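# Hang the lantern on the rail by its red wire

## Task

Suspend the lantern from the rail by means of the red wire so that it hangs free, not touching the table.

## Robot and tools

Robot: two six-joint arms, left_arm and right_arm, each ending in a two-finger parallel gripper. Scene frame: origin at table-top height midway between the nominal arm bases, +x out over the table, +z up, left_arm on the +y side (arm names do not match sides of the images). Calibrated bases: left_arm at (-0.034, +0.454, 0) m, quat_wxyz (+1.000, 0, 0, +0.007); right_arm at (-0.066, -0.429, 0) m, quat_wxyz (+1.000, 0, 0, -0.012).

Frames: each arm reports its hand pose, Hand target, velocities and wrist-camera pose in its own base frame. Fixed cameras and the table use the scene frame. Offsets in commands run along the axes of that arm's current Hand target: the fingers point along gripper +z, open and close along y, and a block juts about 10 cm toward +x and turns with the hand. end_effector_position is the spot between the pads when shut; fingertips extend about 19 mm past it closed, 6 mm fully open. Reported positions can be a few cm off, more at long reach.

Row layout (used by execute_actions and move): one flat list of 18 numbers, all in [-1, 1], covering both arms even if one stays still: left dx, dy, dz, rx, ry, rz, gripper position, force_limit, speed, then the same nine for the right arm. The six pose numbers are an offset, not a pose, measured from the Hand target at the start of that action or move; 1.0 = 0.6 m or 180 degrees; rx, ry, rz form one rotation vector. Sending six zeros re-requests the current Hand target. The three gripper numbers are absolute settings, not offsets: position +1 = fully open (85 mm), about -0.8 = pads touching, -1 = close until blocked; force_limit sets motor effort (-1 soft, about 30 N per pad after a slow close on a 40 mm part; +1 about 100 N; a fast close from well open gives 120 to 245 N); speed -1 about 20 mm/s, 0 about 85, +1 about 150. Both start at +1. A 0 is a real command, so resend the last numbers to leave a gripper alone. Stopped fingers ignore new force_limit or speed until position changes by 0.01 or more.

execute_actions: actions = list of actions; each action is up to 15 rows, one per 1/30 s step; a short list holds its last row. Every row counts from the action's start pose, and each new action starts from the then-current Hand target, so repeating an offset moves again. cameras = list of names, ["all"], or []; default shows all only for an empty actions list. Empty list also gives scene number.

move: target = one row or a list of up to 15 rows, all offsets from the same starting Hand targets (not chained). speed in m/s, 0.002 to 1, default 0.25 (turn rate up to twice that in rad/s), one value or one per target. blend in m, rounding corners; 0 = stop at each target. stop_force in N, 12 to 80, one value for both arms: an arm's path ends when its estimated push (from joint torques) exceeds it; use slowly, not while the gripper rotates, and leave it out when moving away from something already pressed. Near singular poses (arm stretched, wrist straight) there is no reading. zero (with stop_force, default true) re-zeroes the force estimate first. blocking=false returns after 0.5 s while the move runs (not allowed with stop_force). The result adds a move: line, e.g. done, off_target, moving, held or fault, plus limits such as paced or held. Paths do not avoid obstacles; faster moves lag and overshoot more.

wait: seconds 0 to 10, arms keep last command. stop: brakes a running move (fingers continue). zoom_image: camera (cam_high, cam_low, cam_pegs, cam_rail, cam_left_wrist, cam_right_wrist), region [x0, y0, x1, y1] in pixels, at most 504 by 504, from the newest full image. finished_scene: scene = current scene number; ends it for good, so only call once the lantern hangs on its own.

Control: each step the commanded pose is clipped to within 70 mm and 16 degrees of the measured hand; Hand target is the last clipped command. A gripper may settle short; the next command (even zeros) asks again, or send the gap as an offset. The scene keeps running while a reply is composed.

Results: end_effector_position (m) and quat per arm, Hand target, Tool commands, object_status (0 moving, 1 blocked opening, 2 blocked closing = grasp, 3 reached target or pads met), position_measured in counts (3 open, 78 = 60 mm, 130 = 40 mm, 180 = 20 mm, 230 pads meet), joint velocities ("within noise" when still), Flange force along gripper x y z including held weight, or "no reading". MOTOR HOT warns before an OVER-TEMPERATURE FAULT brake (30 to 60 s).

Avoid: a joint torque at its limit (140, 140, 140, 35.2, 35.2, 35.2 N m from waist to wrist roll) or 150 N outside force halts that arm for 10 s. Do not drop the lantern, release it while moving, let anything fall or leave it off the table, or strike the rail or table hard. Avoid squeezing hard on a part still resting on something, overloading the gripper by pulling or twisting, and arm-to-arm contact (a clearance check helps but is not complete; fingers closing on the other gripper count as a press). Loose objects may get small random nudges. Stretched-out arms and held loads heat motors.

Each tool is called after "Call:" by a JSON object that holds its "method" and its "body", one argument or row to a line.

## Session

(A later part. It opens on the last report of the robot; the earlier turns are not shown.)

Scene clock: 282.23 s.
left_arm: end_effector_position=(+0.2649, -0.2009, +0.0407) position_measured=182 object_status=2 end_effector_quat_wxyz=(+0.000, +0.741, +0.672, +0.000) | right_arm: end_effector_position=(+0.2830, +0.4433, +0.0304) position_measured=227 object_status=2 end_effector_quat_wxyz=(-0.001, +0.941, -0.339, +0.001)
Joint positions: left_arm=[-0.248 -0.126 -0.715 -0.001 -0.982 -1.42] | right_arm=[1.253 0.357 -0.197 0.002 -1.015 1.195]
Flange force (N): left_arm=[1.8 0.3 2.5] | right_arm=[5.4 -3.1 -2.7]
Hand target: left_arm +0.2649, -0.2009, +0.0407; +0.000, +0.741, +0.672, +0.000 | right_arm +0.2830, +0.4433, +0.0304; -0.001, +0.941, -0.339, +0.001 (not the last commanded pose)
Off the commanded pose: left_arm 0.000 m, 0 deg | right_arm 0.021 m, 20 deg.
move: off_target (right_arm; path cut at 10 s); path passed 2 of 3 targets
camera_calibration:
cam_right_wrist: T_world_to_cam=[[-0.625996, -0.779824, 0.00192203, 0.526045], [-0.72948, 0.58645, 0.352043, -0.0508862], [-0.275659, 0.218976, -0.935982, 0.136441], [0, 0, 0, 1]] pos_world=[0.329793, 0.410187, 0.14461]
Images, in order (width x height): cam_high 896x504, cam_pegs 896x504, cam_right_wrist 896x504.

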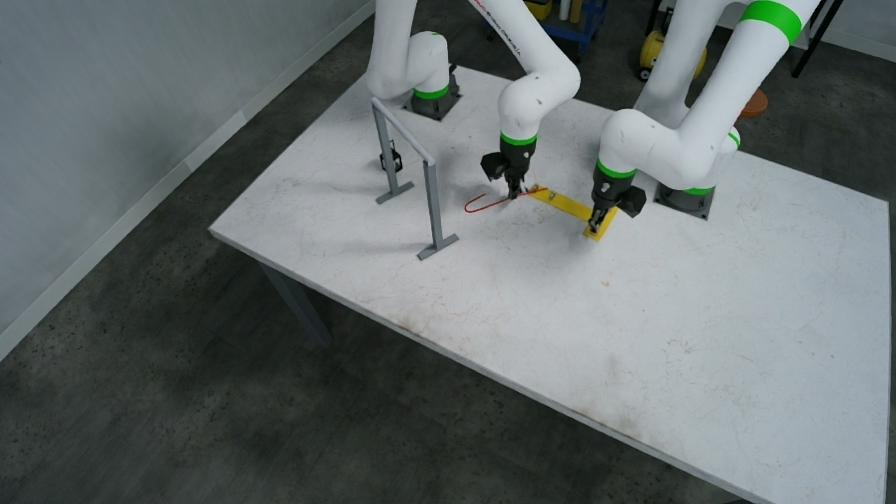

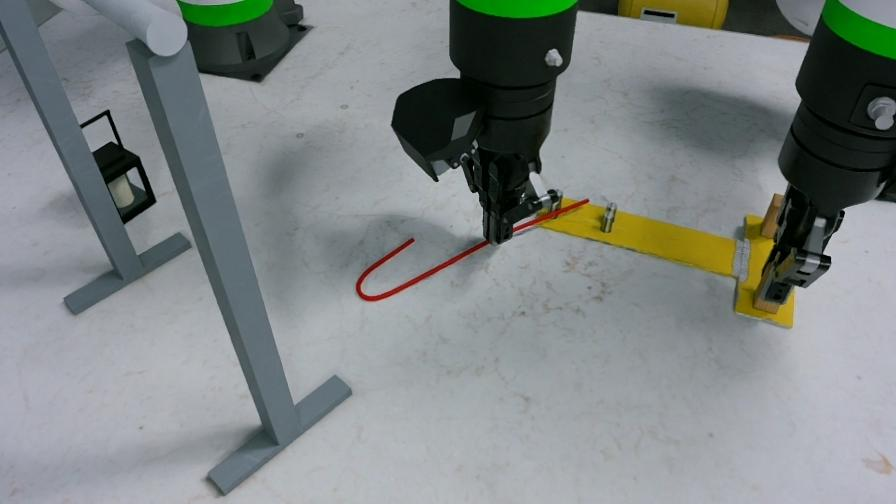

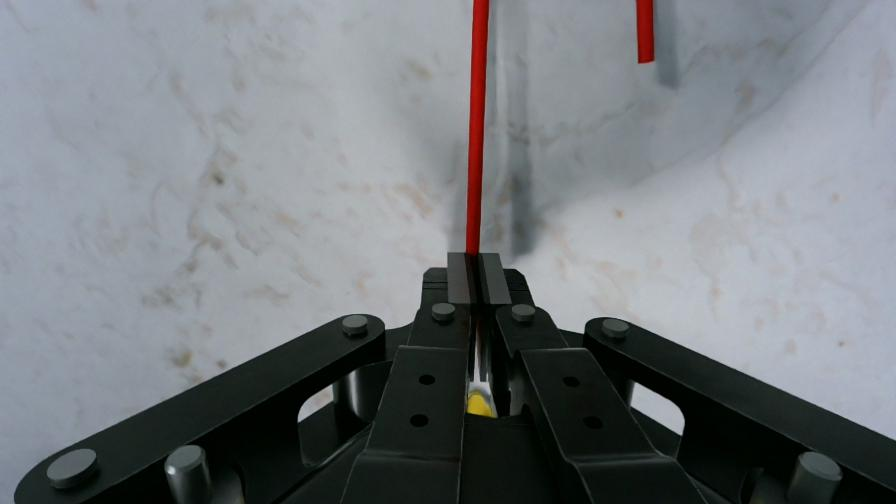

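Call:
{"method": "move", "body": {
  "target": [
    [0,0,0,0,0,0,-1,0.3,-1,0,0.0359,0,0,0,0.1133,-0.97,0.6,-1],
    [0,0,0,0,0,0,-1,0.3,-1,-0.0256,0.0812,0,0,0,0.28,-0.97,0.6,-1]
  ],
  "speed": 0.06,
  "blend": 0.005,
  "cameras": ["cam_right_wrist","cam_pegs","cam_high"]
}}

Call:
{"method": "zoom_image", "body": {
  "camera": "cam_pegs",
  "region": [350, 100, 750, 325]
}}

Scene clock: 294.43 s.
left_arm: end_effector_position=(+0.2649, -0.2009, +0.0407) position_measured=182 object_status=2 end_effector_quat_wxyz=(+0.000, +0.741, +0.672, +0.000) | right_arm: end_effector_position=(+0.2401, +0.4156, +0.0303) position_measured=227 object_status=2 end_effector_quat_wxyz=(-0.001, +0.707, -0.707, +0.000)
Joint positions: left_arm=[-0.248 -0.126 -0.715 -0.001 -0.982 -1.42] | right_arm=[1.322 0.256 -0.333 0.002 -0.98 0.247]
Flange force (N): left_arm=[1.9 1.2 2.5] | right_arm=[1.2 -6.2 -3.0]
Hand target: left_arm +0.2649, -0.2009, +0.0407; +0.000, +0.741, +0.672, +0.000 | right_arm +0.2401, +0.4156, +0.0303; -0.001, +0.707, -0.707, +0.000
Off the commanded pose: left_arm 0.000 m, 0 deg | right_arm 0.000 m, 0 deg.
move: done
camera_calibration:
cam_right_wrist: T_world_to_cam=[[-0.99989, -0.0147407, 0.00182358, 0.249411], [-0.0131424, 0.935235, 0.353784, -0.382936], [-0.00692052, 0.353721, -0.935325, 0.0100425], [0, 0, 0, 1]] pos_world=[0.24442, 0.358259, 0.144415]
Images, in order (width x height): cam_high 896x504, cam_pegs 896x504, cam_right_wrist 896x504.

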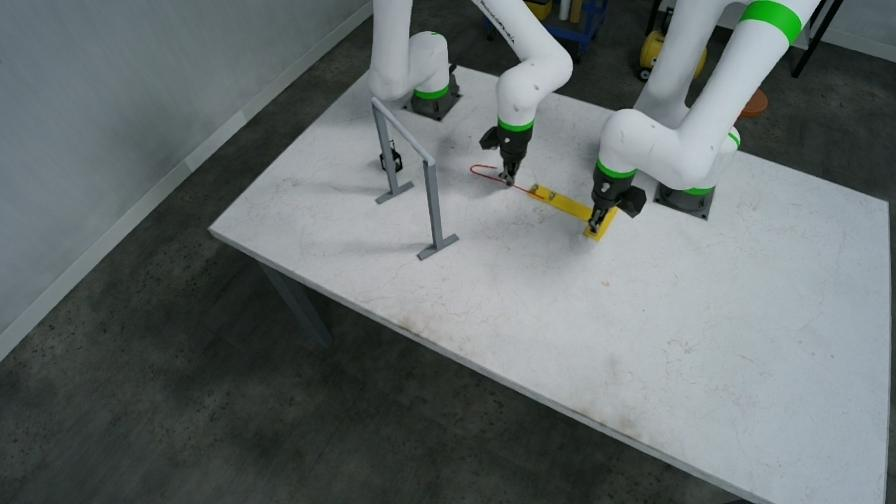

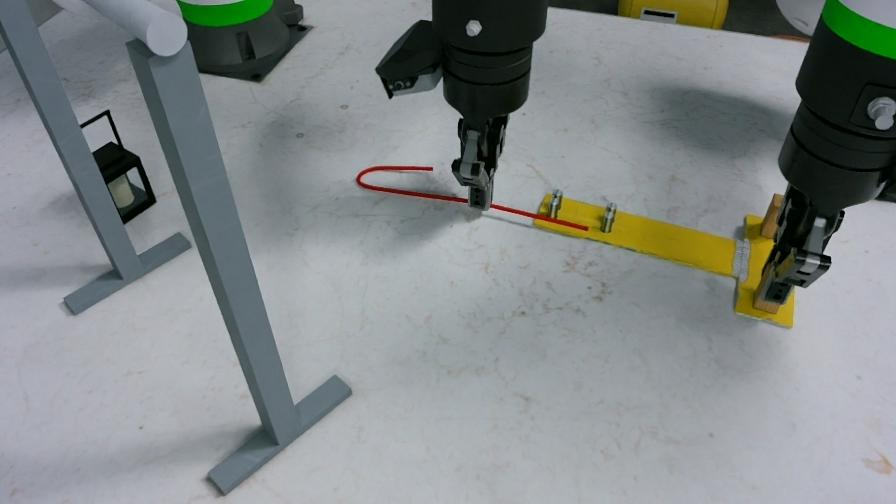

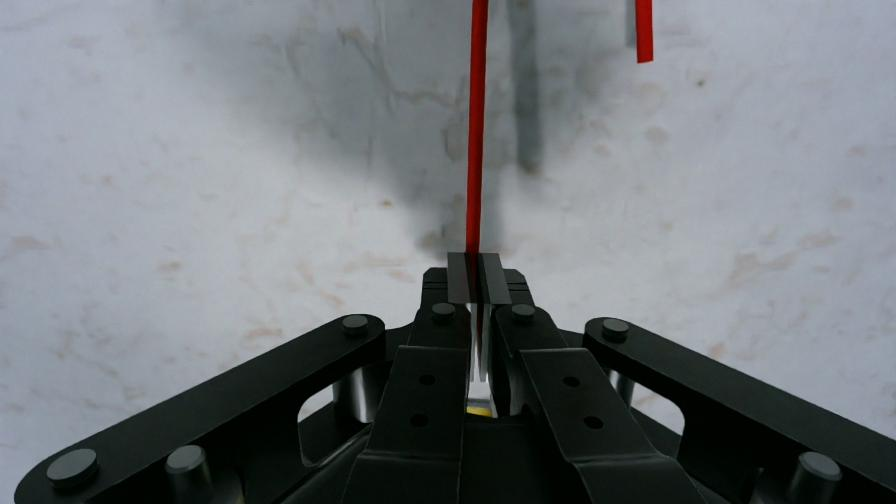

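Scaled by 1.260.

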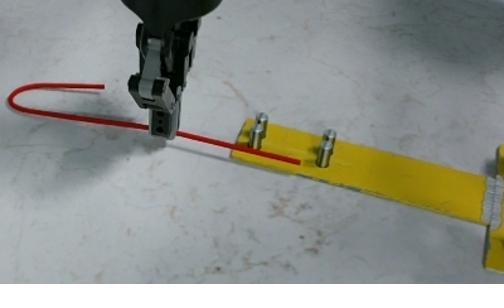

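Call:
{"method": "move", "body": {
  "target": [
    [0,0,0,0,0,0,-1,0.3,-1,0.04,0,-0.1,0,0,0,-0.97,0.6,-1],
    [0,0,0,0,0,0,-1,0.3,-1,-0.2157,-0.0132,-0.1,0,0,0.011,-0.97,0.6,-1],
    [0,0,0,0,0,0,-1,0.3,-1,-0.2157,-0.0132,-0.0583,0,0,0.011,-0.97,0.6,-1]
  ],
  "speed": 0.1,
  "blend": 0.01,
  "cameras": ["cam_right_wrist","cam_pegs"]
}}

Call:
{"method": "zoom_image", "body": {
  "camera": "cam_right_wrist",
  "region": [400, 0, 652, 250]
}}

Scene clock: 424.77 s.
left_arm: end_effector_position=(+0.2649, -0.2009, +0.0407) position_measured=182 object_status=2 end_effector_quat_wxyz=(+0.000, +0.741, +0.672, +0.000) | right_arm: end_effector_position=(+0.2479, +0.5450, +0.0654) position_measured=227 object_status=2 end_effector_quat_wxyz=(-0.001, +0.695, -0.719, +0.000)
Joint positions: left_arm=[-0.248 -0.126 -0.715 -0.001 -0.982 -1.42] | right_arm=[1.364 0.48 0.071 0.002 -1.16 0.171]
Flange force (N): left_arm=[2.2 0.6 2.6] | right_arm=[0.4 -5.1 -2.8]
Hand target: left_arm +0.2649, -0.2009, +0.0407; +0.000, +0.741, +0.672, +0.000 | right_arm +0.2480, +0.5450, +0.0654; -0.001, +0.695, -0.719, +0.000
Off the commanded pose: left_arm 0.000 m, 0 deg | right_arm 0.000 m, 0 deg.
move: done
camera_calibration:
cam_right_wrist: T_world_to_cam=[[-0.999802, 0.0197858, 0.00191221, 0.240286], [0.0191828, 0.935148, 0.353739, -0.524157], [0.00521079, 0.353706, -0.935342, -0.00592312], [0, 0, 0, 1]] pos_world=[0.250325, 0.487505, 0.179415]
Images, in order (width x height): cam_pegs 896x504, cam_right_wrist 896x504.

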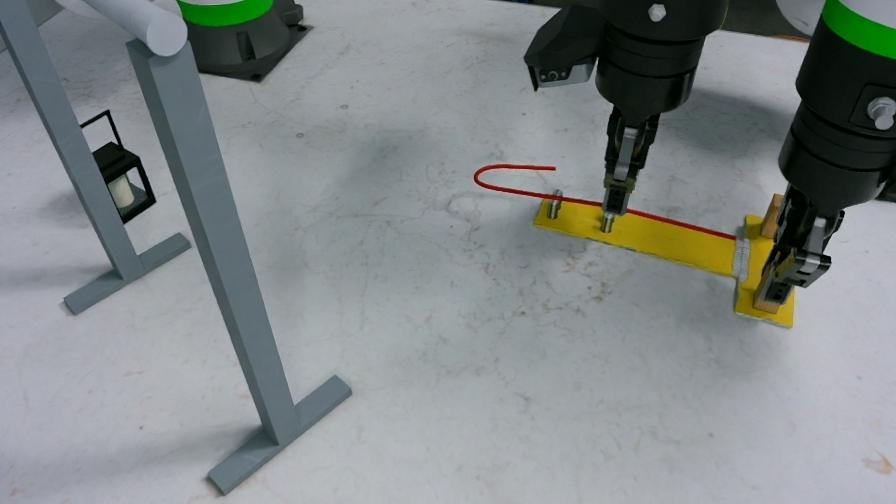

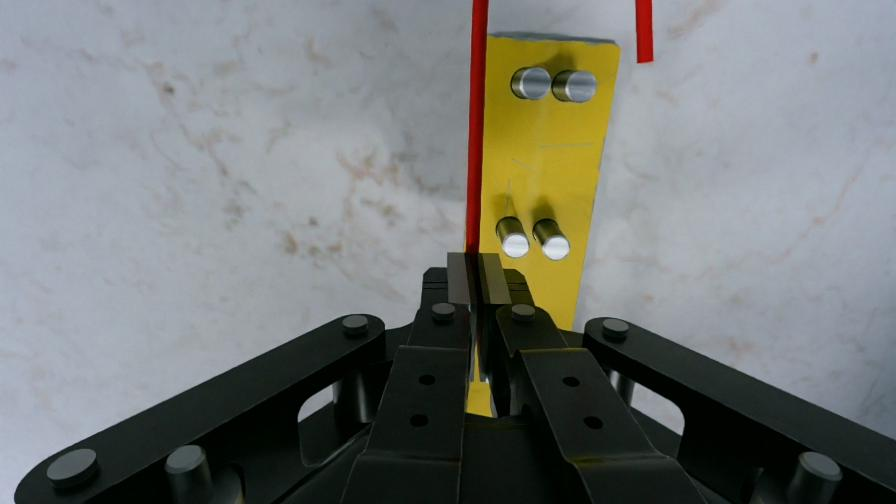

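Scaled by 2.000.

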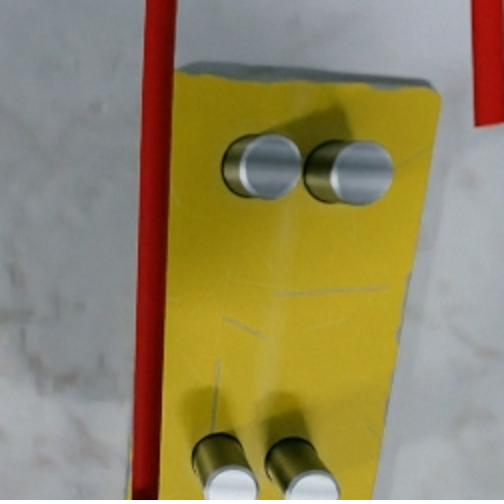

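Call:
{"method": "move", "body": {
  "target": [0,0,0,0,0,0,-1,0.3,-1,-0.0122,0.0387,0.0123,0,0,0.0169,-0.97,0.6,-1],
  "speed": 0.06,
  "cameras": ["cam_right_wrist"]
}}

Call:
{"method": "zoom_image", "body": {
  "camera": "cam_right_wrist",
  "region": [400, 0, 560, 160]
}}

Scene clock: 443.50 s.
left_arm: end_effector_position=(+0.2649, -0.2009, +0.0407) position_measured=182 object_status=2 end_effector_quat_wxyz=(+0.000, +0.741, +0.672, +0.000) | right_arm: end_effector_position=(+0.2250, +0.5531, +0.0580) position_measured=227 object_status=2 end_effector_quat_wxyz=(+0.001, -0.675, +0.738, +0.000)
Joint positions: left_arm=[-0.248 -0.126 -0.715 -0.001 -0.982 -1.42] | right_arm=[1.405 0.484 0.058 0.002 -1.143 0.077]
Flange force (N): left_arm=[2.0 1.1 3.1] | right_arm=[-0.4 -5.2 -2.9]
Hand target: left_arm +0.2649, -0.2009, +0.0407; +0.000, +0.741, +0.672, +0.000 | right_arm +0.2251, +0.5531, +0.0580; +0.001, -0.675, +0.738, +0.000
Off the commanded pose: left_arm 0.000 m, 0 deg | right_arm 0.000 m, 0 deg.
move: done
camera_calibration:
cam_right_wrist: T_world_to_cam=[[-0.997336, 0.0729144, 0.00203609, 0.187217], [0.0689146, 0.932743, 0.353894, -0.538528], [0.0239048, 0.353092, -0.935283, -0.0194428], [0, 0, 0, 1]] pos_world=[0.224295, 0.495523, 0.172016]
Images, in order (width x height): cam_right_wrist 896x504.

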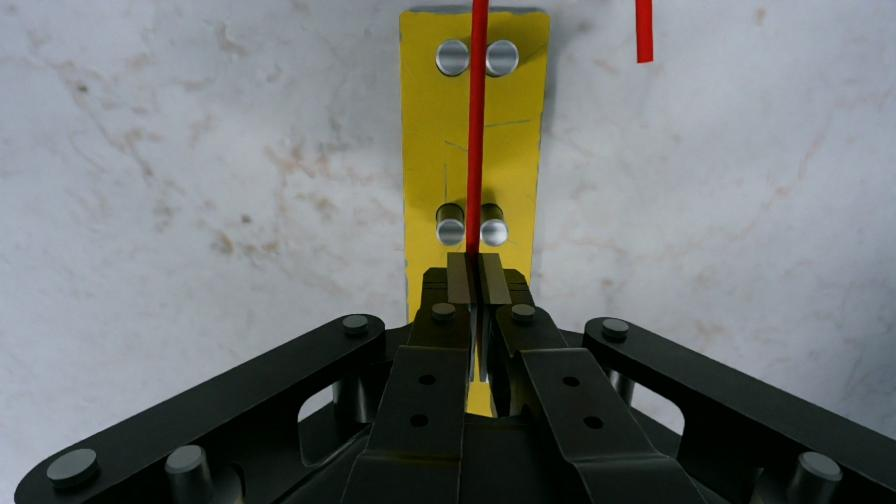

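Scaled by 3.150.

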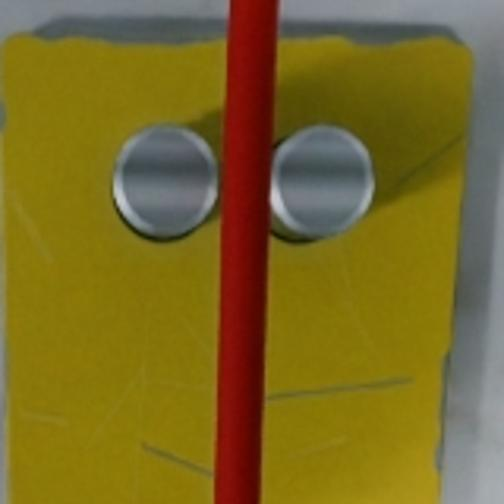

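Call:
{"method": "move", "body": {
  "target": [
    [0,0,0,0,0,0,0,0.3,-1,0.0,0.0009,-0.06,0,0,0,-0.97,0.6,-1],
    [0,0,-0.1,0,0,0,0,0.3,-1,0.187,0.0009,-0.06,0,0,0,-0.97,0.6,-1],
    [0.005,-0.17,-0.1,0,0,0,0,0.3,-1,0.187,0.0009,-0.06,0,0,0,-0.97,0.6,-1]
  ],
  "speed": 0.12,
  "cameras": ["cam_left_wrist"]
}}

Call:
{"method": "zoom_image", "body": {
  "camera": "cam_left_wrist",
  "region": [360, 160, 560, 320]
}}

Scene clock: 471.60 s.
left_arm: end_effector_position=(+0.1636, -0.1880, +0.1006) position_measured=128 object_status=3 end_effector_quat_wxyz=(+0.000, +0.741, +0.672, +0.000) | right_arm: end_effector_position=(+0.2146, +0.4414, +0.0939) position_measured=227 object_status=2 end_effector_quat_wxyz=(+0.001, -0.675, +0.738, +0.000)
Joint positions: left_arm=[-0.307 -0.5 -0.811 -0.001 -1.259 -1.361] | right_arm=[1.388 0.202 -0.231 0.002 -1.136 0.094]
Flange force (N): left_arm=[4.5 -0.8 -0.4] | right_arm=[0.4 -6.7 -3.0]
Hand target: left_arm +0.1636, -0.1881, +0.1006; +0.000, +0.741, +0.672, +0.000 | right_arm +0.2146, +0.4414, +0.0939; +0.001, -0.675, +0.738, +0.000
Off the commanded pose: left_arm 0.000 m, 0 deg | right_arm 0.000 m, 0 deg.
move: done
camera_calibration:
cam_left_wrist: T_world_to_cam=[[0.996516, -0.0821109, 0.0146447, -0.174066], [-0.0824382, -0.942965, 0.322522, -0.174024], [-0.0126732, -0.322605, -0.946449, 0.168607], [0, 0, 0, 1]] pos_world=[0.16125, -0.123998, 0.218253]
Images, in order (width x height): cam_left_wrist 896x504.

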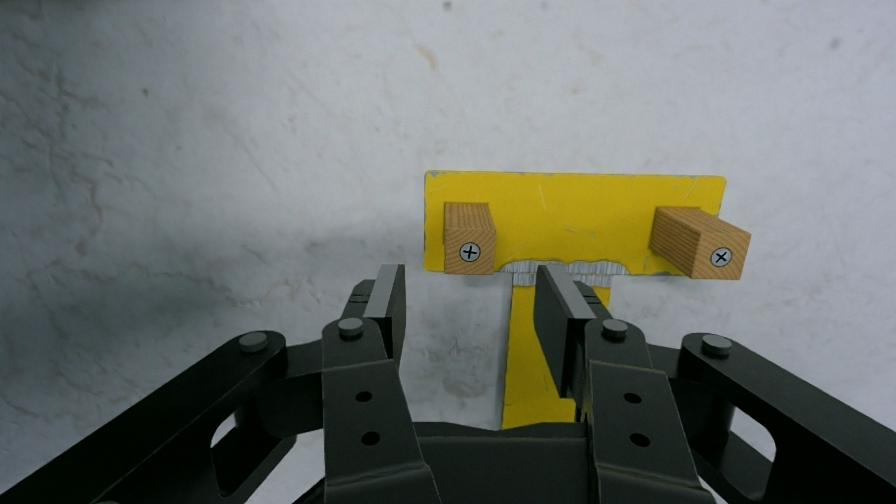

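Scaled by 2.520.

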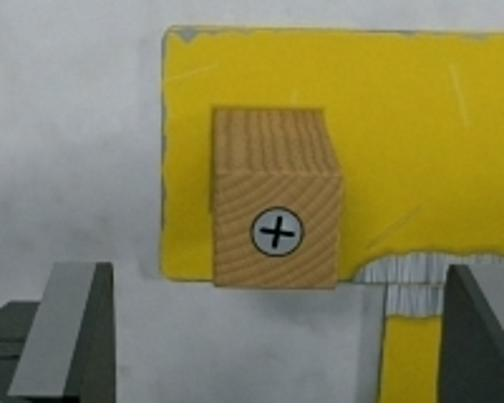

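Call:
{"method": "move", "body": {
  "target": [
    [-0.0014,0.0026,0.0,0,0,0,0,0.3,-1,0,0,0,0,0,0,-0.97,0.6,-1],
    [-0.0014,0.0026,0.1013,0,0,0,0,0.3,-1,0,0,0,0,0,0,-0.97,0.6,-1],
    [-0.0014,0.0026,0.1013,0,0,0,-1,0.3,-1,0,0,0,0,0,0,-0.97,0.6,-1],
    [-0.0014,0.0026,0.0993,0,0,0,-1,0.3,-1,0,0,0,0,0,0,-0.97,0.6,-1],
    [-0.0014,0.0026,0.0993,0,0,0,-1,0.3,-1,-0.187,0.0,0.0,0,0,0,-0.97,0.6,-1]
  ],
  "speed": [0.1,0.1,0.02,0.02,0.12]
}}

Call:
{"method": "move", "body": {
  "target": [0,0,0,0,0,0,-1,0.3,-1,0,0,0.058,0,0,0,-0.97,0.6,-1],
  "speed": 0.06,
  "cameras": ["cam_right_wrist"]
}}

Call:
{"method": "zoom_image", "body": {
  "camera": "cam_right_wrist",
  "region": [400, 0, 560, 160]
}}

Call:
{"method": "zoom_image", "body": {
  "camera": "cam_right_wrist",
  "region": [400, 160, 560, 320]
}}

Scene clock: 480.50 s.
left_arm: end_effector_position=(+0.1651, -0.1890, +0.0411) position_measured=182 object_status=2 end_effector_quat_wxyz=(+0.000, +0.741, +0.672, +0.000) | right_arm: end_effector_position=(+0.2244, +0.5532, +0.0940) position_measured=227 object_status=2 end_effector_quat_wxyz=(+0.001, -0.675, +0.738, +0.000)
Joint positions: left_arm=[-0.309 -0.404 -0.91 -0.001 -1.065 -1.358] | right_arm=[1.406 0.45 0.098 0.002 -1.218 0.076]
Flange force (N): left_arm=[4.0 0.2 1.9] | right_arm=[-0.7 -5.3 -3.0]
Hand target: left_arm +0.1651, -0.1890, +0.0411; +0.000, +0.741, +0.672, +0.000 | right_arm +0.2245, +0.5531, +0.0940; +0.001, -0.675, +0.738, +0.000
Off the commanded pose: left_arm 0.000 m, 0 deg | right_arm 0.000 m, 0 deg.
move: done

Scene clock: 481.37 s.
left_arm: end_effector_position=(+0.1651, -0.1890, +0.0411) position_measured=182 object_status=2 end_effector_quat_wxyz=(+0.000, +0.741, +0.672, +0.000) | right_arm: end_effector_position=(+0.2245, +0.5531, +0.0591) position_measured=227 object_status=2 end_effector_quat_wxyz=(+0.001, -0.675, +0.738, +0.000)
Joint positions: left_arm=[-0.309 -0.404 -0.91 -0.001 -1.065 -1.358] | right_arm=[1.406 0.482 0.058 0.002 -1.146 0.076]
Flange force (N): left_arm=[2.6 0.7 2.2] | right_arm=[-0.6 -5.7 -2.7]
Hand target: left_arm +0.1651, -0.1890, +0.0411; +0.000, +0.741, +0.672, +0.000 | right_arm +0.2245, +0.5532, +0.0592; +0.001, -0.675, +0.738, +0.000
Off the commanded pose: left_arm 0.000 m, 0 deg | right_arm 0.000 m, 0 deg.
move: done
camera_calibration:
cam_right_wrist: T_world_to_cam=[[-0.997343, 0.0728242, 0.00199359, 0.186762], [0.0688183, 0.932796, 0.353774, -0.538995], [0.0239037, 0.352971, -0.935329, -0.0182763], [0, 0, 0, 1]] pos_world=[0.223795, 0.495622, 0.173216]
Images, in order (width x height): cam_right_wrist 896x504.

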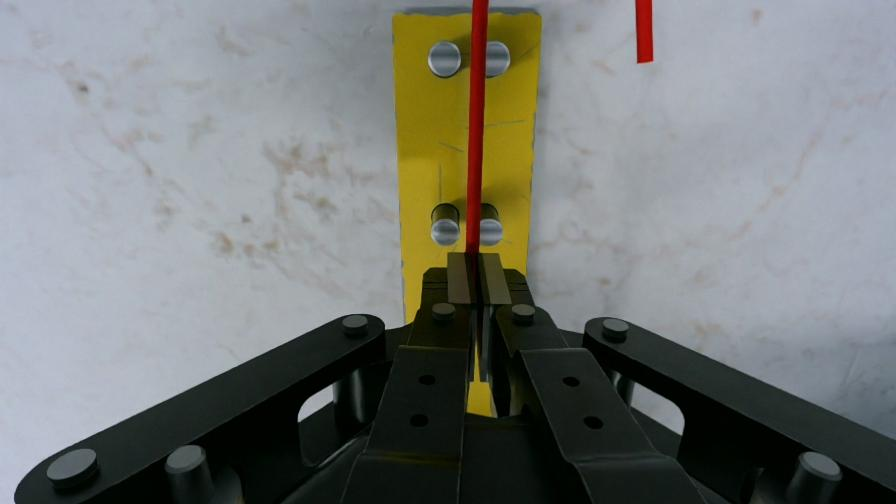

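Scaled by 3.150.

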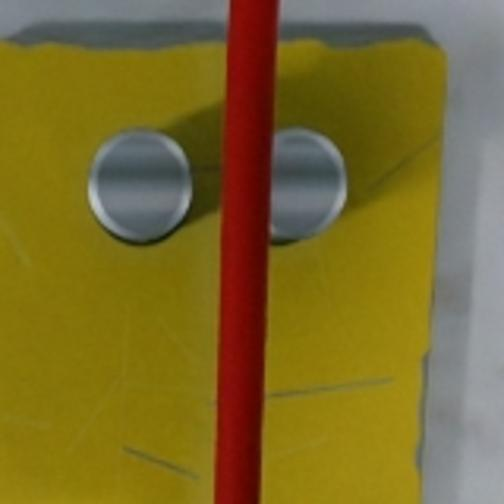

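Scaled by 3.150.

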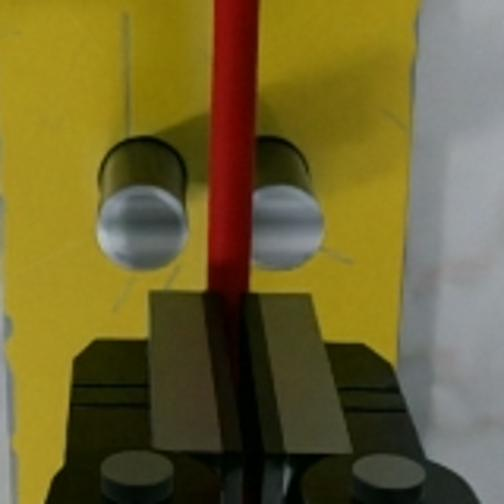

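Call:
{"method": "move", "body": {
  "target": [0,0,0,0,0,0,-1,0.3,-1,0,-0.0019,0.003,0,0,-0.0028,-0.97,0.6,-1],
  "speed": 0.03,
  "cameras": ["cam_right_wrist"]
}}

Call:
{"method": "zoom_image", "body": {
  "camera": "cam_right_wrist",
  "region": [400, 0, 560, 160]
}}

Call:
{"method": "zoom_image", "body": {
  "camera": "cam_right_wrist",
  "region": [400, 160, 560, 320]
}}

Scene clock: 486.90 s.
left_arm: end_effector_position=(+0.1651, -0.1890, +0.0411) position_measured=182 object_status=2 end_effector_quat_wxyz=(+0.000, +0.741, +0.672, +0.000) | right_arm: end_effector_position=(+0.2257, +0.5531, +0.0574) position_measured=227 object_status=2 end_effector_quat_wxyz=(-0.001, +0.679, -0.735, +0.000)
Joint positions: left_arm=[-0.309 -0.404 -0.91 -0.001 -1.065 -1.358] | right_arm=[1.404 0.485 0.058 0.002 -1.142 0.087]
Flange force (N): left_arm=[3.3 0.1 1.9] | right_arm=[-0.1 -5.3 -3.1]
Hand target: left_arm +0.1651, -0.1890, +0.0411; +0.000, +0.741, +0.672, +0.000 | right_arm +0.2257, +0.5531, +0.0574; -0.001, +0.679, -0.735, +0.000
Off the commanded pose: left_arm 0.000 m, 0 deg | right_arm 0.000 m, 0 deg.
move: done
camera_calibration:
cam_right_wrist: T_world_to_cam=[[-0.997948, 0.0640014, 0.0018513, 0.192974], [0.0605132, 0.93332, 0.353908, -0.536757], [0.0209228, 0.353294, -0.935278, -0.0194489], [0, 0, 0, 1]] pos_world=[0.225466, 0.495487, 0.171415]
Images, in order (width x height): cam_right_wrist 896x504.

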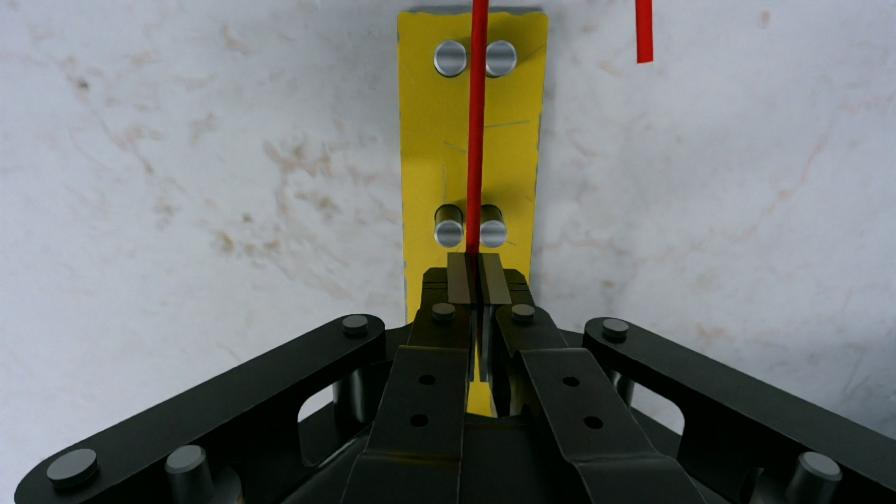

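Scaled by 3.150.

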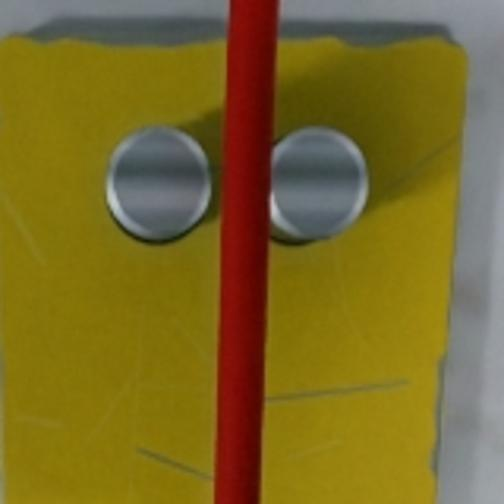

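Scaled by 3.150.

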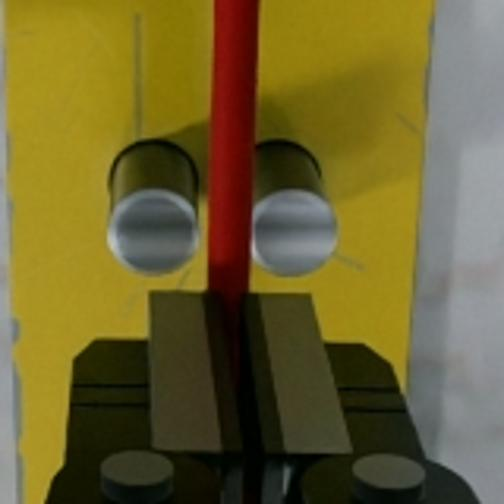

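Call:
{"method": "move", "body": {
  "target": [0,0,0,0,0,0,-1,0.3,-1,0.06,0,0,0,0,0,-0.97,0.6,-1],
  "speed": 0.06,
  "cameras": ["cam_right_wrist"]
}}

Call:
{"method": "zoom_image", "body": {
  "camera": "cam_right_wrist",
  "region": [400, 110, 560, 270]
}}

Scene clock: 497.87 s.
left_arm: end_effector_position=(+0.1651, -0.1890, +0.0411) position_measured=182 object_status=2 end_effector_quat_wxyz=(+0.000, +0.741, +0.672, +0.000) | right_arm: end_effector_position=(+0.2228, +0.5172, +0.0574) position_measured=227 object_status=2 end_effector_quat_wxyz=(-0.001, +0.678, -0.735, +0.000)
Joint positions: left_arm=[-0.309 -0.404 -0.91 -0.001 -1.065 -1.358] | right_arm=[1.398 0.408 -0.055 0.002 -1.107 0.093]
Flange force (N): left_arm=[3.9 0.0 1.8] | right_arm=[-0.4 -5.8 -3.1]
Hand target: left_arm +0.1651, -0.1890, +0.0411; +0.000, +0.741, +0.672, +0.000 | right_arm +0.2228, +0.5172, +0.0574; -0.001, +0.679, -0.735, +0.000
Off the commanded pose: left_arm 0.000 m, 0 deg | right_arm 0.000 m, 0 deg.
move: done
camera_calibration:
cam_right_wrist: T_world_to_cam=[[-0.997938, 0.0641521, 0.00201561, 0.192278], [0.0607123, 0.93331, 0.353902, -0.503115], [0.0208224, 0.353295, -0.93528, -0.0066822], [0, 0, 0, 1]] pos_world=[0.222566, 0.459588, 0.171416]
Images, in order (width x height): cam_right_wrist 896x504.

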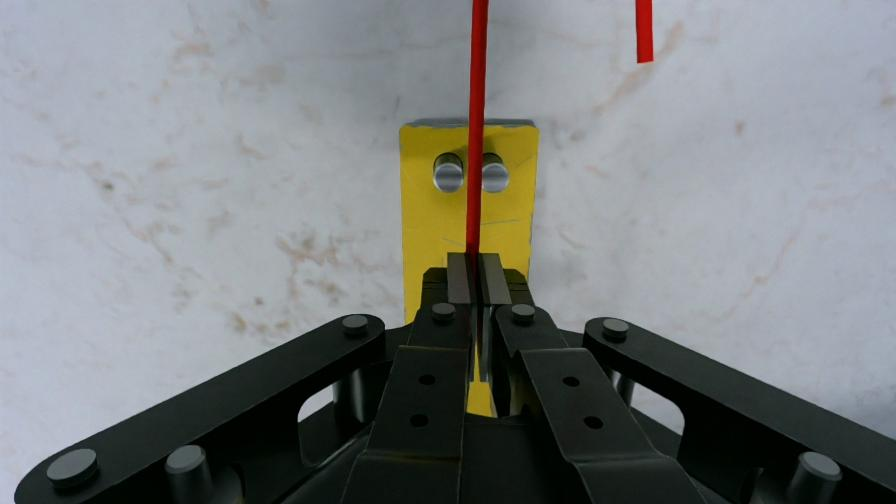

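Scaled by 3.150.

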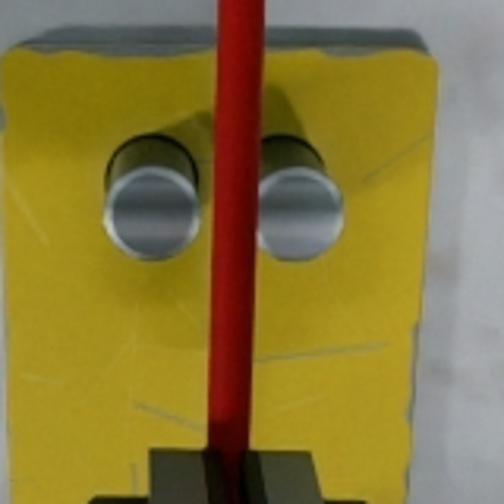

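Call:
{"method": "move", "body": {
  "target": [0,0,0,0,0,0,-1,0.3,-1,0.1267,-0.003,0.0,0,0,0,-0.97,0.6,-1],
  "speed": 0.1,
  "cameras": ["cam_pegs","cam_right_wrist"]
}}

Call:
{"method": "zoom_image", "body": {
  "camera": "cam_pegs",
  "region": [520, 160, 680, 250]
}}

Call:
{"method": "zoom_image", "body": {
  "camera": "cam_right_wrist",
  "region": [440, 360, 510, 430]
}}

Scene clock: 508.40 s.
left_arm: end_effector_position=(+0.1651, -0.1890, +0.0411) position_measured=182 object_status=2 end_effector_quat_wxyz=(+0.000, +0.741, +0.672, +0.000) | right_arm: end_effector_position=(+0.2186, +0.4413, +0.0573) position_measured=227 object_status=2 end_effector_quat_wxyz=(-0.001, +0.678, -0.735, +0.000)
Joint positions: left_arm=[-0.309 -0.404 -0.91 -0.001 -1.065 -1.358] | right_arm=[1.379 0.248 -0.27 0.002 -1.051 0.111]
Flange force (N): left_arm=[3.6 -0.4 2.0] | right_arm=[-0.6 -6.4 -2.3]
Hand target: left_arm +0.1651, -0.1890, +0.0411; +0.000, +0.741, +0.672, +0.000 | right_arm +0.2186, +0.4413, +0.0573; -0.001, +0.679, -0.735, +0.000
Off the commanded pose: left_arm 0.000 m, 0 deg | right_arm 0.000 m, 0 deg.
move: done
camera_calibration:
cam_right_wrist: T_world_to_cam=[[-0.997938, 0.0641521, 0.00201561, 0.192956], [0.0607123, 0.93331, 0.353902, -0.431986], [0.0208224, 0.353295, -0.93528, 0.0201268], [0, 0, 0, 1]] pos_world=[0.218366, 0.383688, 0.171316]
Images, in order (width x height): cam_pegs 896x504, cam_right_wrist 896x504.

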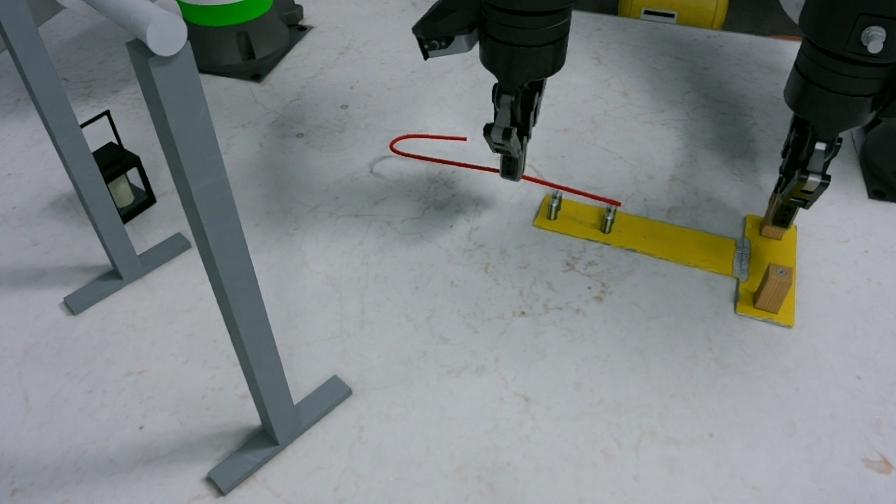

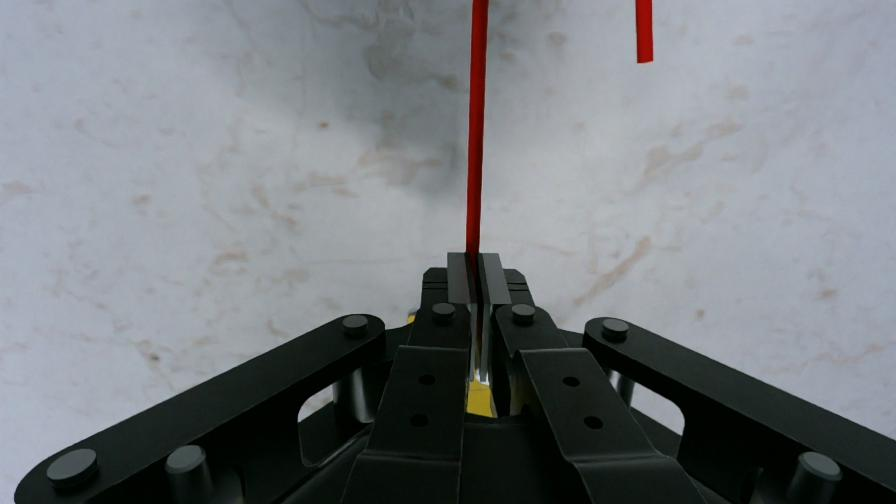

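Scaled by 3.150.

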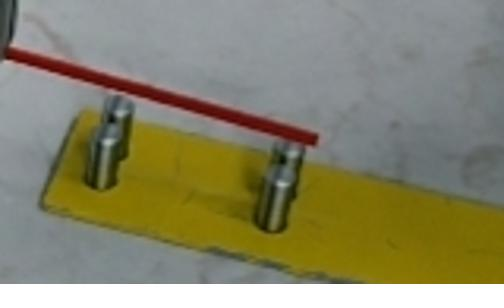

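Scaled by 7.200.

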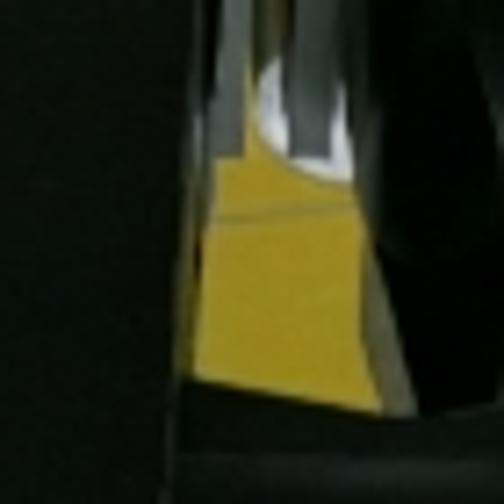

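Call:
{"method": "move", "body": {
  "target": [0,0,0,0,0,0,-1,0.3,-1,0,0,0.0133,0,0,0,-0.97,0.6,-1],
  "speed": 0.03,
  "cameras": ["cam_pegs"]
}}

Call:
{"method": "zoom_image", "body": {
  "camera": "cam_pegs",
  "region": [540, 180, 630, 240]
}}

Scene clock: 518.27 s.
left_arm: end_effector_position=(+0.1651, -0.1890, +0.0411) position_measured=182 object_status=2 end_effector_quat_wxyz=(+0.000, +0.741, +0.672, +0.000) | right_arm: end_effector_position=(+0.2186, +0.4413, +0.0493) position_measured=227 object_status=2 end_effector_quat_wxyz=(-0.001, +0.679, -0.735, +0.000)
Joint positions: left_arm=[-0.309 -0.404 -0.91 -0.001 -1.065 -1.358] | right_arm=[1.379 0.258 -0.278 0.002 -1.033 0.111]
Flange force (N): left_arm=[2.8 0.4 2.6] | right_arm=[0.2 -6.1 -2.8]
Hand target: left_arm +0.1651, -0.1890, +0.0411; +0.000, +0.741, +0.672, +0.000 | right_arm +0.2186, +0.4413, +0.0493; -0.001, +0.679, -0.735, +0.000
Off the commanded pose: left_arm 0.000 m, 0 deg | right_arm 0.000 m, 0 deg.
move: done
Images, in order (width x height): cam_pegs 896x504.

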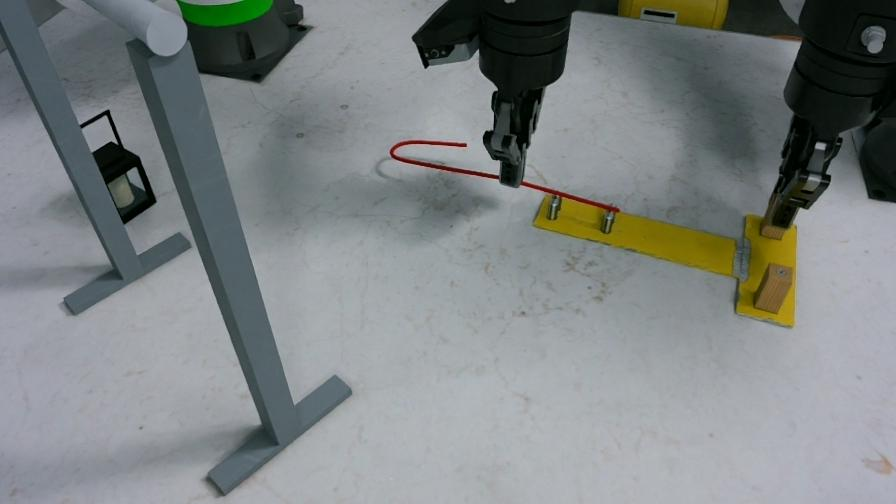

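Scaled by 5.600.

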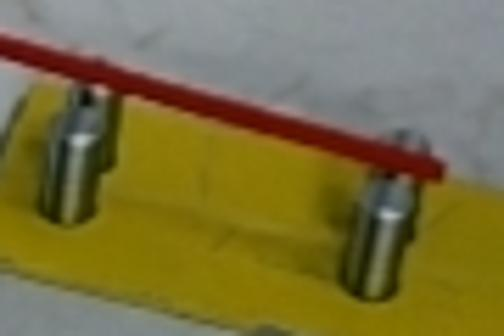

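Call:
{"method": "move", "body": {
  "target": [0,0,0,0,0,0,-1,0.3,-1,0,0,0.009,0,0,0,-0.97,0.6,-1],
  "speed": 0.015,
  "cameras": ["cam_pegs"]
}}

Call:
{"method": "zoom_image", "body": {
  "camera": "cam_pegs",
  "region": [540, 180, 630, 240]
}}

Scene clock: 526.00 s.
left_arm: end_effector_position=(+0.1651, -0.1890, +0.0411) position_measured=182 object_status=2 end_effector_quat_wxyz=(+0.000, +0.741, +0.672, +0.000) | right_arm: end_effector_position=(+0.2186, +0.4413, +0.0439) position_measured=227 object_status=2 end_effector_quat_wxyz=(-0.001, +0.679, -0.735, +0.000)
Joint positions: left_arm=[-0.309 -0.404 -0.91 -0.001 -1.065 -1.358] | right_arm=[1.379 0.266 -0.284 0.002 -1.02 0.111]
Flange force (N): left_arm=[3.6 0.4 2.4] | right_arm=[0.2 -6.9 -2.8]
Hand target: left_arm +0.1651, -0.1890, +0.0411; +0.000, +0.741, +0.672, +0.000 | right_arm +0.2186, +0.4413, +0.0439; -0.001, +0.679, -0.735, +0.000
Off the commanded pose: left_arm 0.000 m, 0 deg | right_arm 0.000 m, 0 deg.
move: done
Images, in order (width x height): cam_pegs 896x504.

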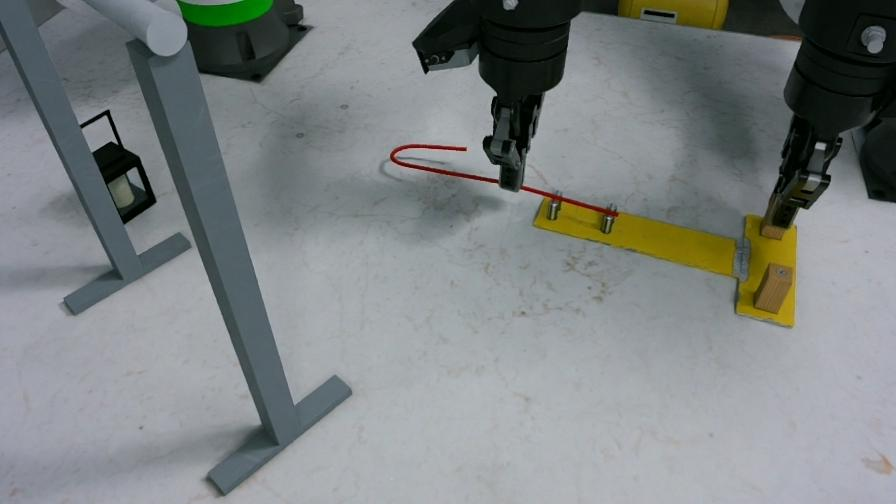

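Scaled by 5.600.

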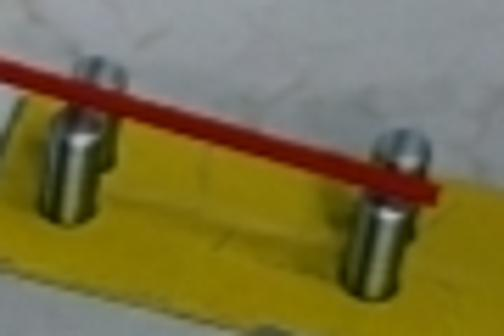

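Call:
{"method": "move", "body": {
  "target": [
    [0,0,0,0,0,0,-1,0.3,-1,0,0,-0.007,0,0,0,-0.97,0.6,-1],
    [0,0,0,0,0,0,-1,0.3,-1,0,-0.003,-0.007,0,0,-0.0195,-0.97,0.6,-1]
  ],
  "speed": 0.03,
  "cameras": ["cam_pegs"]
}}

Call:
{"method": "zoom_image", "body": {
  "camera": "cam_pegs",
  "region": [540, 180, 630, 240]
}}

Scene clock: 535.07 s.
left_arm: end_effector_position=(+0.1651, -0.1890, +0.0411) position_measured=182 object_status=2 end_effector_quat_wxyz=(+0.000, +0.741, +0.672, +0.000) | right_arm: end_effector_position=(+0.2204, +0.4411, +0.0481) position_measured=227 object_status=2 end_effector_quat_wxyz=(-0.001, +0.701, -0.713, +0.000)
Joint positions: left_arm=[-0.309 -0.404 -0.91 -0.001 -1.065 -1.358] | right_arm=[1.375 0.262 -0.278 0.002 -1.03 0.176]
Flange force (N): left_arm=[4.1 0.0 2.2] | right_arm=[0.9 -6.8 -2.9]
Hand target: left_arm +0.1651, -0.1890, +0.0411; +0.000, +0.741, +0.672, +0.000 | right_arm +0.2204, +0.4411, +0.0481; -0.001, +0.701, -0.713, +0.000
Off the commanded pose: left_arm 0.000 m, 0 deg | right_arm 0.000 m, 0 deg.
move: done
Images, in order (width x height): cam_pegs 896x504.

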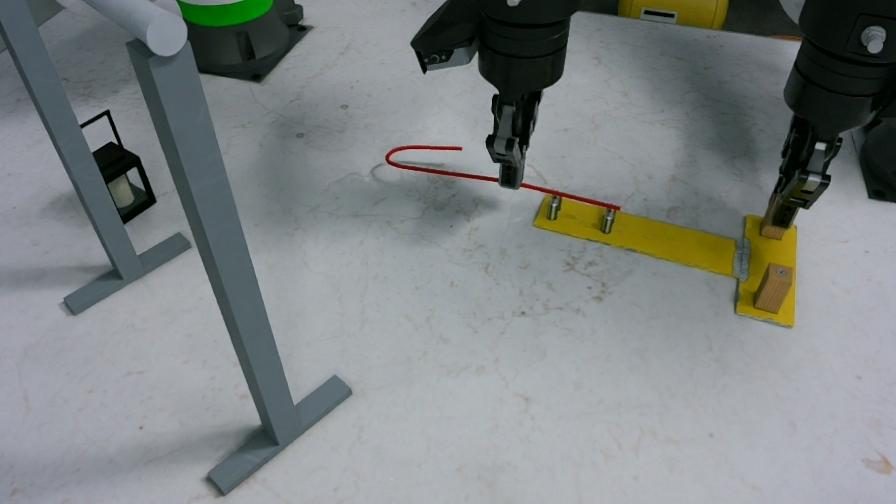

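Scaled by 5.600.

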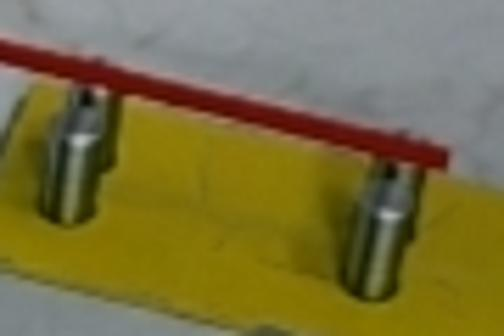

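Call:
{"method": "move", "body": {
  "target": [0,0,0,0,0,0,-1,0.3,-1,0,0,0.011,0,0,0,-0.97,0.6,-1],
  "speed": 0.015,
  "cameras": ["cam_pegs"]
}}

Call:
{"method": "zoom_image", "body": {
  "camera": "cam_pegs",
  "region": [540, 180, 630, 240]
}}

Scene clock: 538.57 s.
left_arm: end_effector_position=(+0.1651, -0.1890, +0.0411) position_measured=182 object_status=2 end_effector_quat_wxyz=(+0.000, +0.741, +0.672, +0.000) | right_arm: end_effector_position=(+0.2204, +0.4411, +0.0415) position_measured=227 object_status=2 end_effector_quat_wxyz=(-0.001, +0.701, -0.713, +0.000)
Joint positions: left_arm=[-0.309 -0.404 -0.91 -0.001 -1.065 -1.358] | right_arm=[1.375 0.27 -0.284 0.002 -1.015 0.176]
Flange force (N): left_arm=[4.2 -0.8 2.4] | right_arm=[1.6 -6.6 -4.8]
Hand target: left_arm +0.1651, -0.1890, +0.0411; +0.000, +0.741, +0.672, +0.000 | right_arm +0.2204, +0.4411, +0.0415; -0.001, +0.701, -0.713, +0.000
Off the commanded pose: left_arm 0.000 m, 0 deg | right_arm 0.000 m, 0 deg.
move: done
Images, in order (width x height): cam_pegs 896x504.

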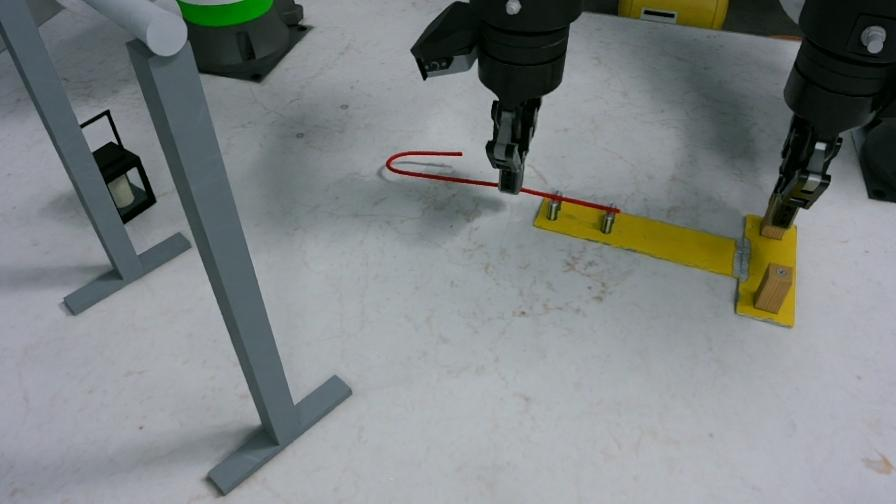

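Scaled by 5.600.

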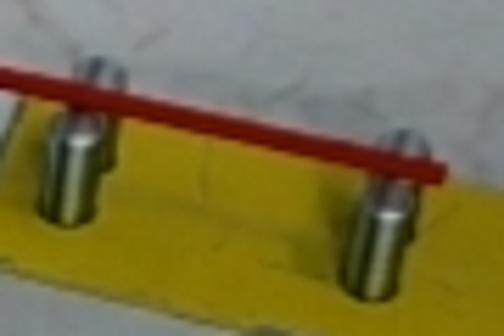

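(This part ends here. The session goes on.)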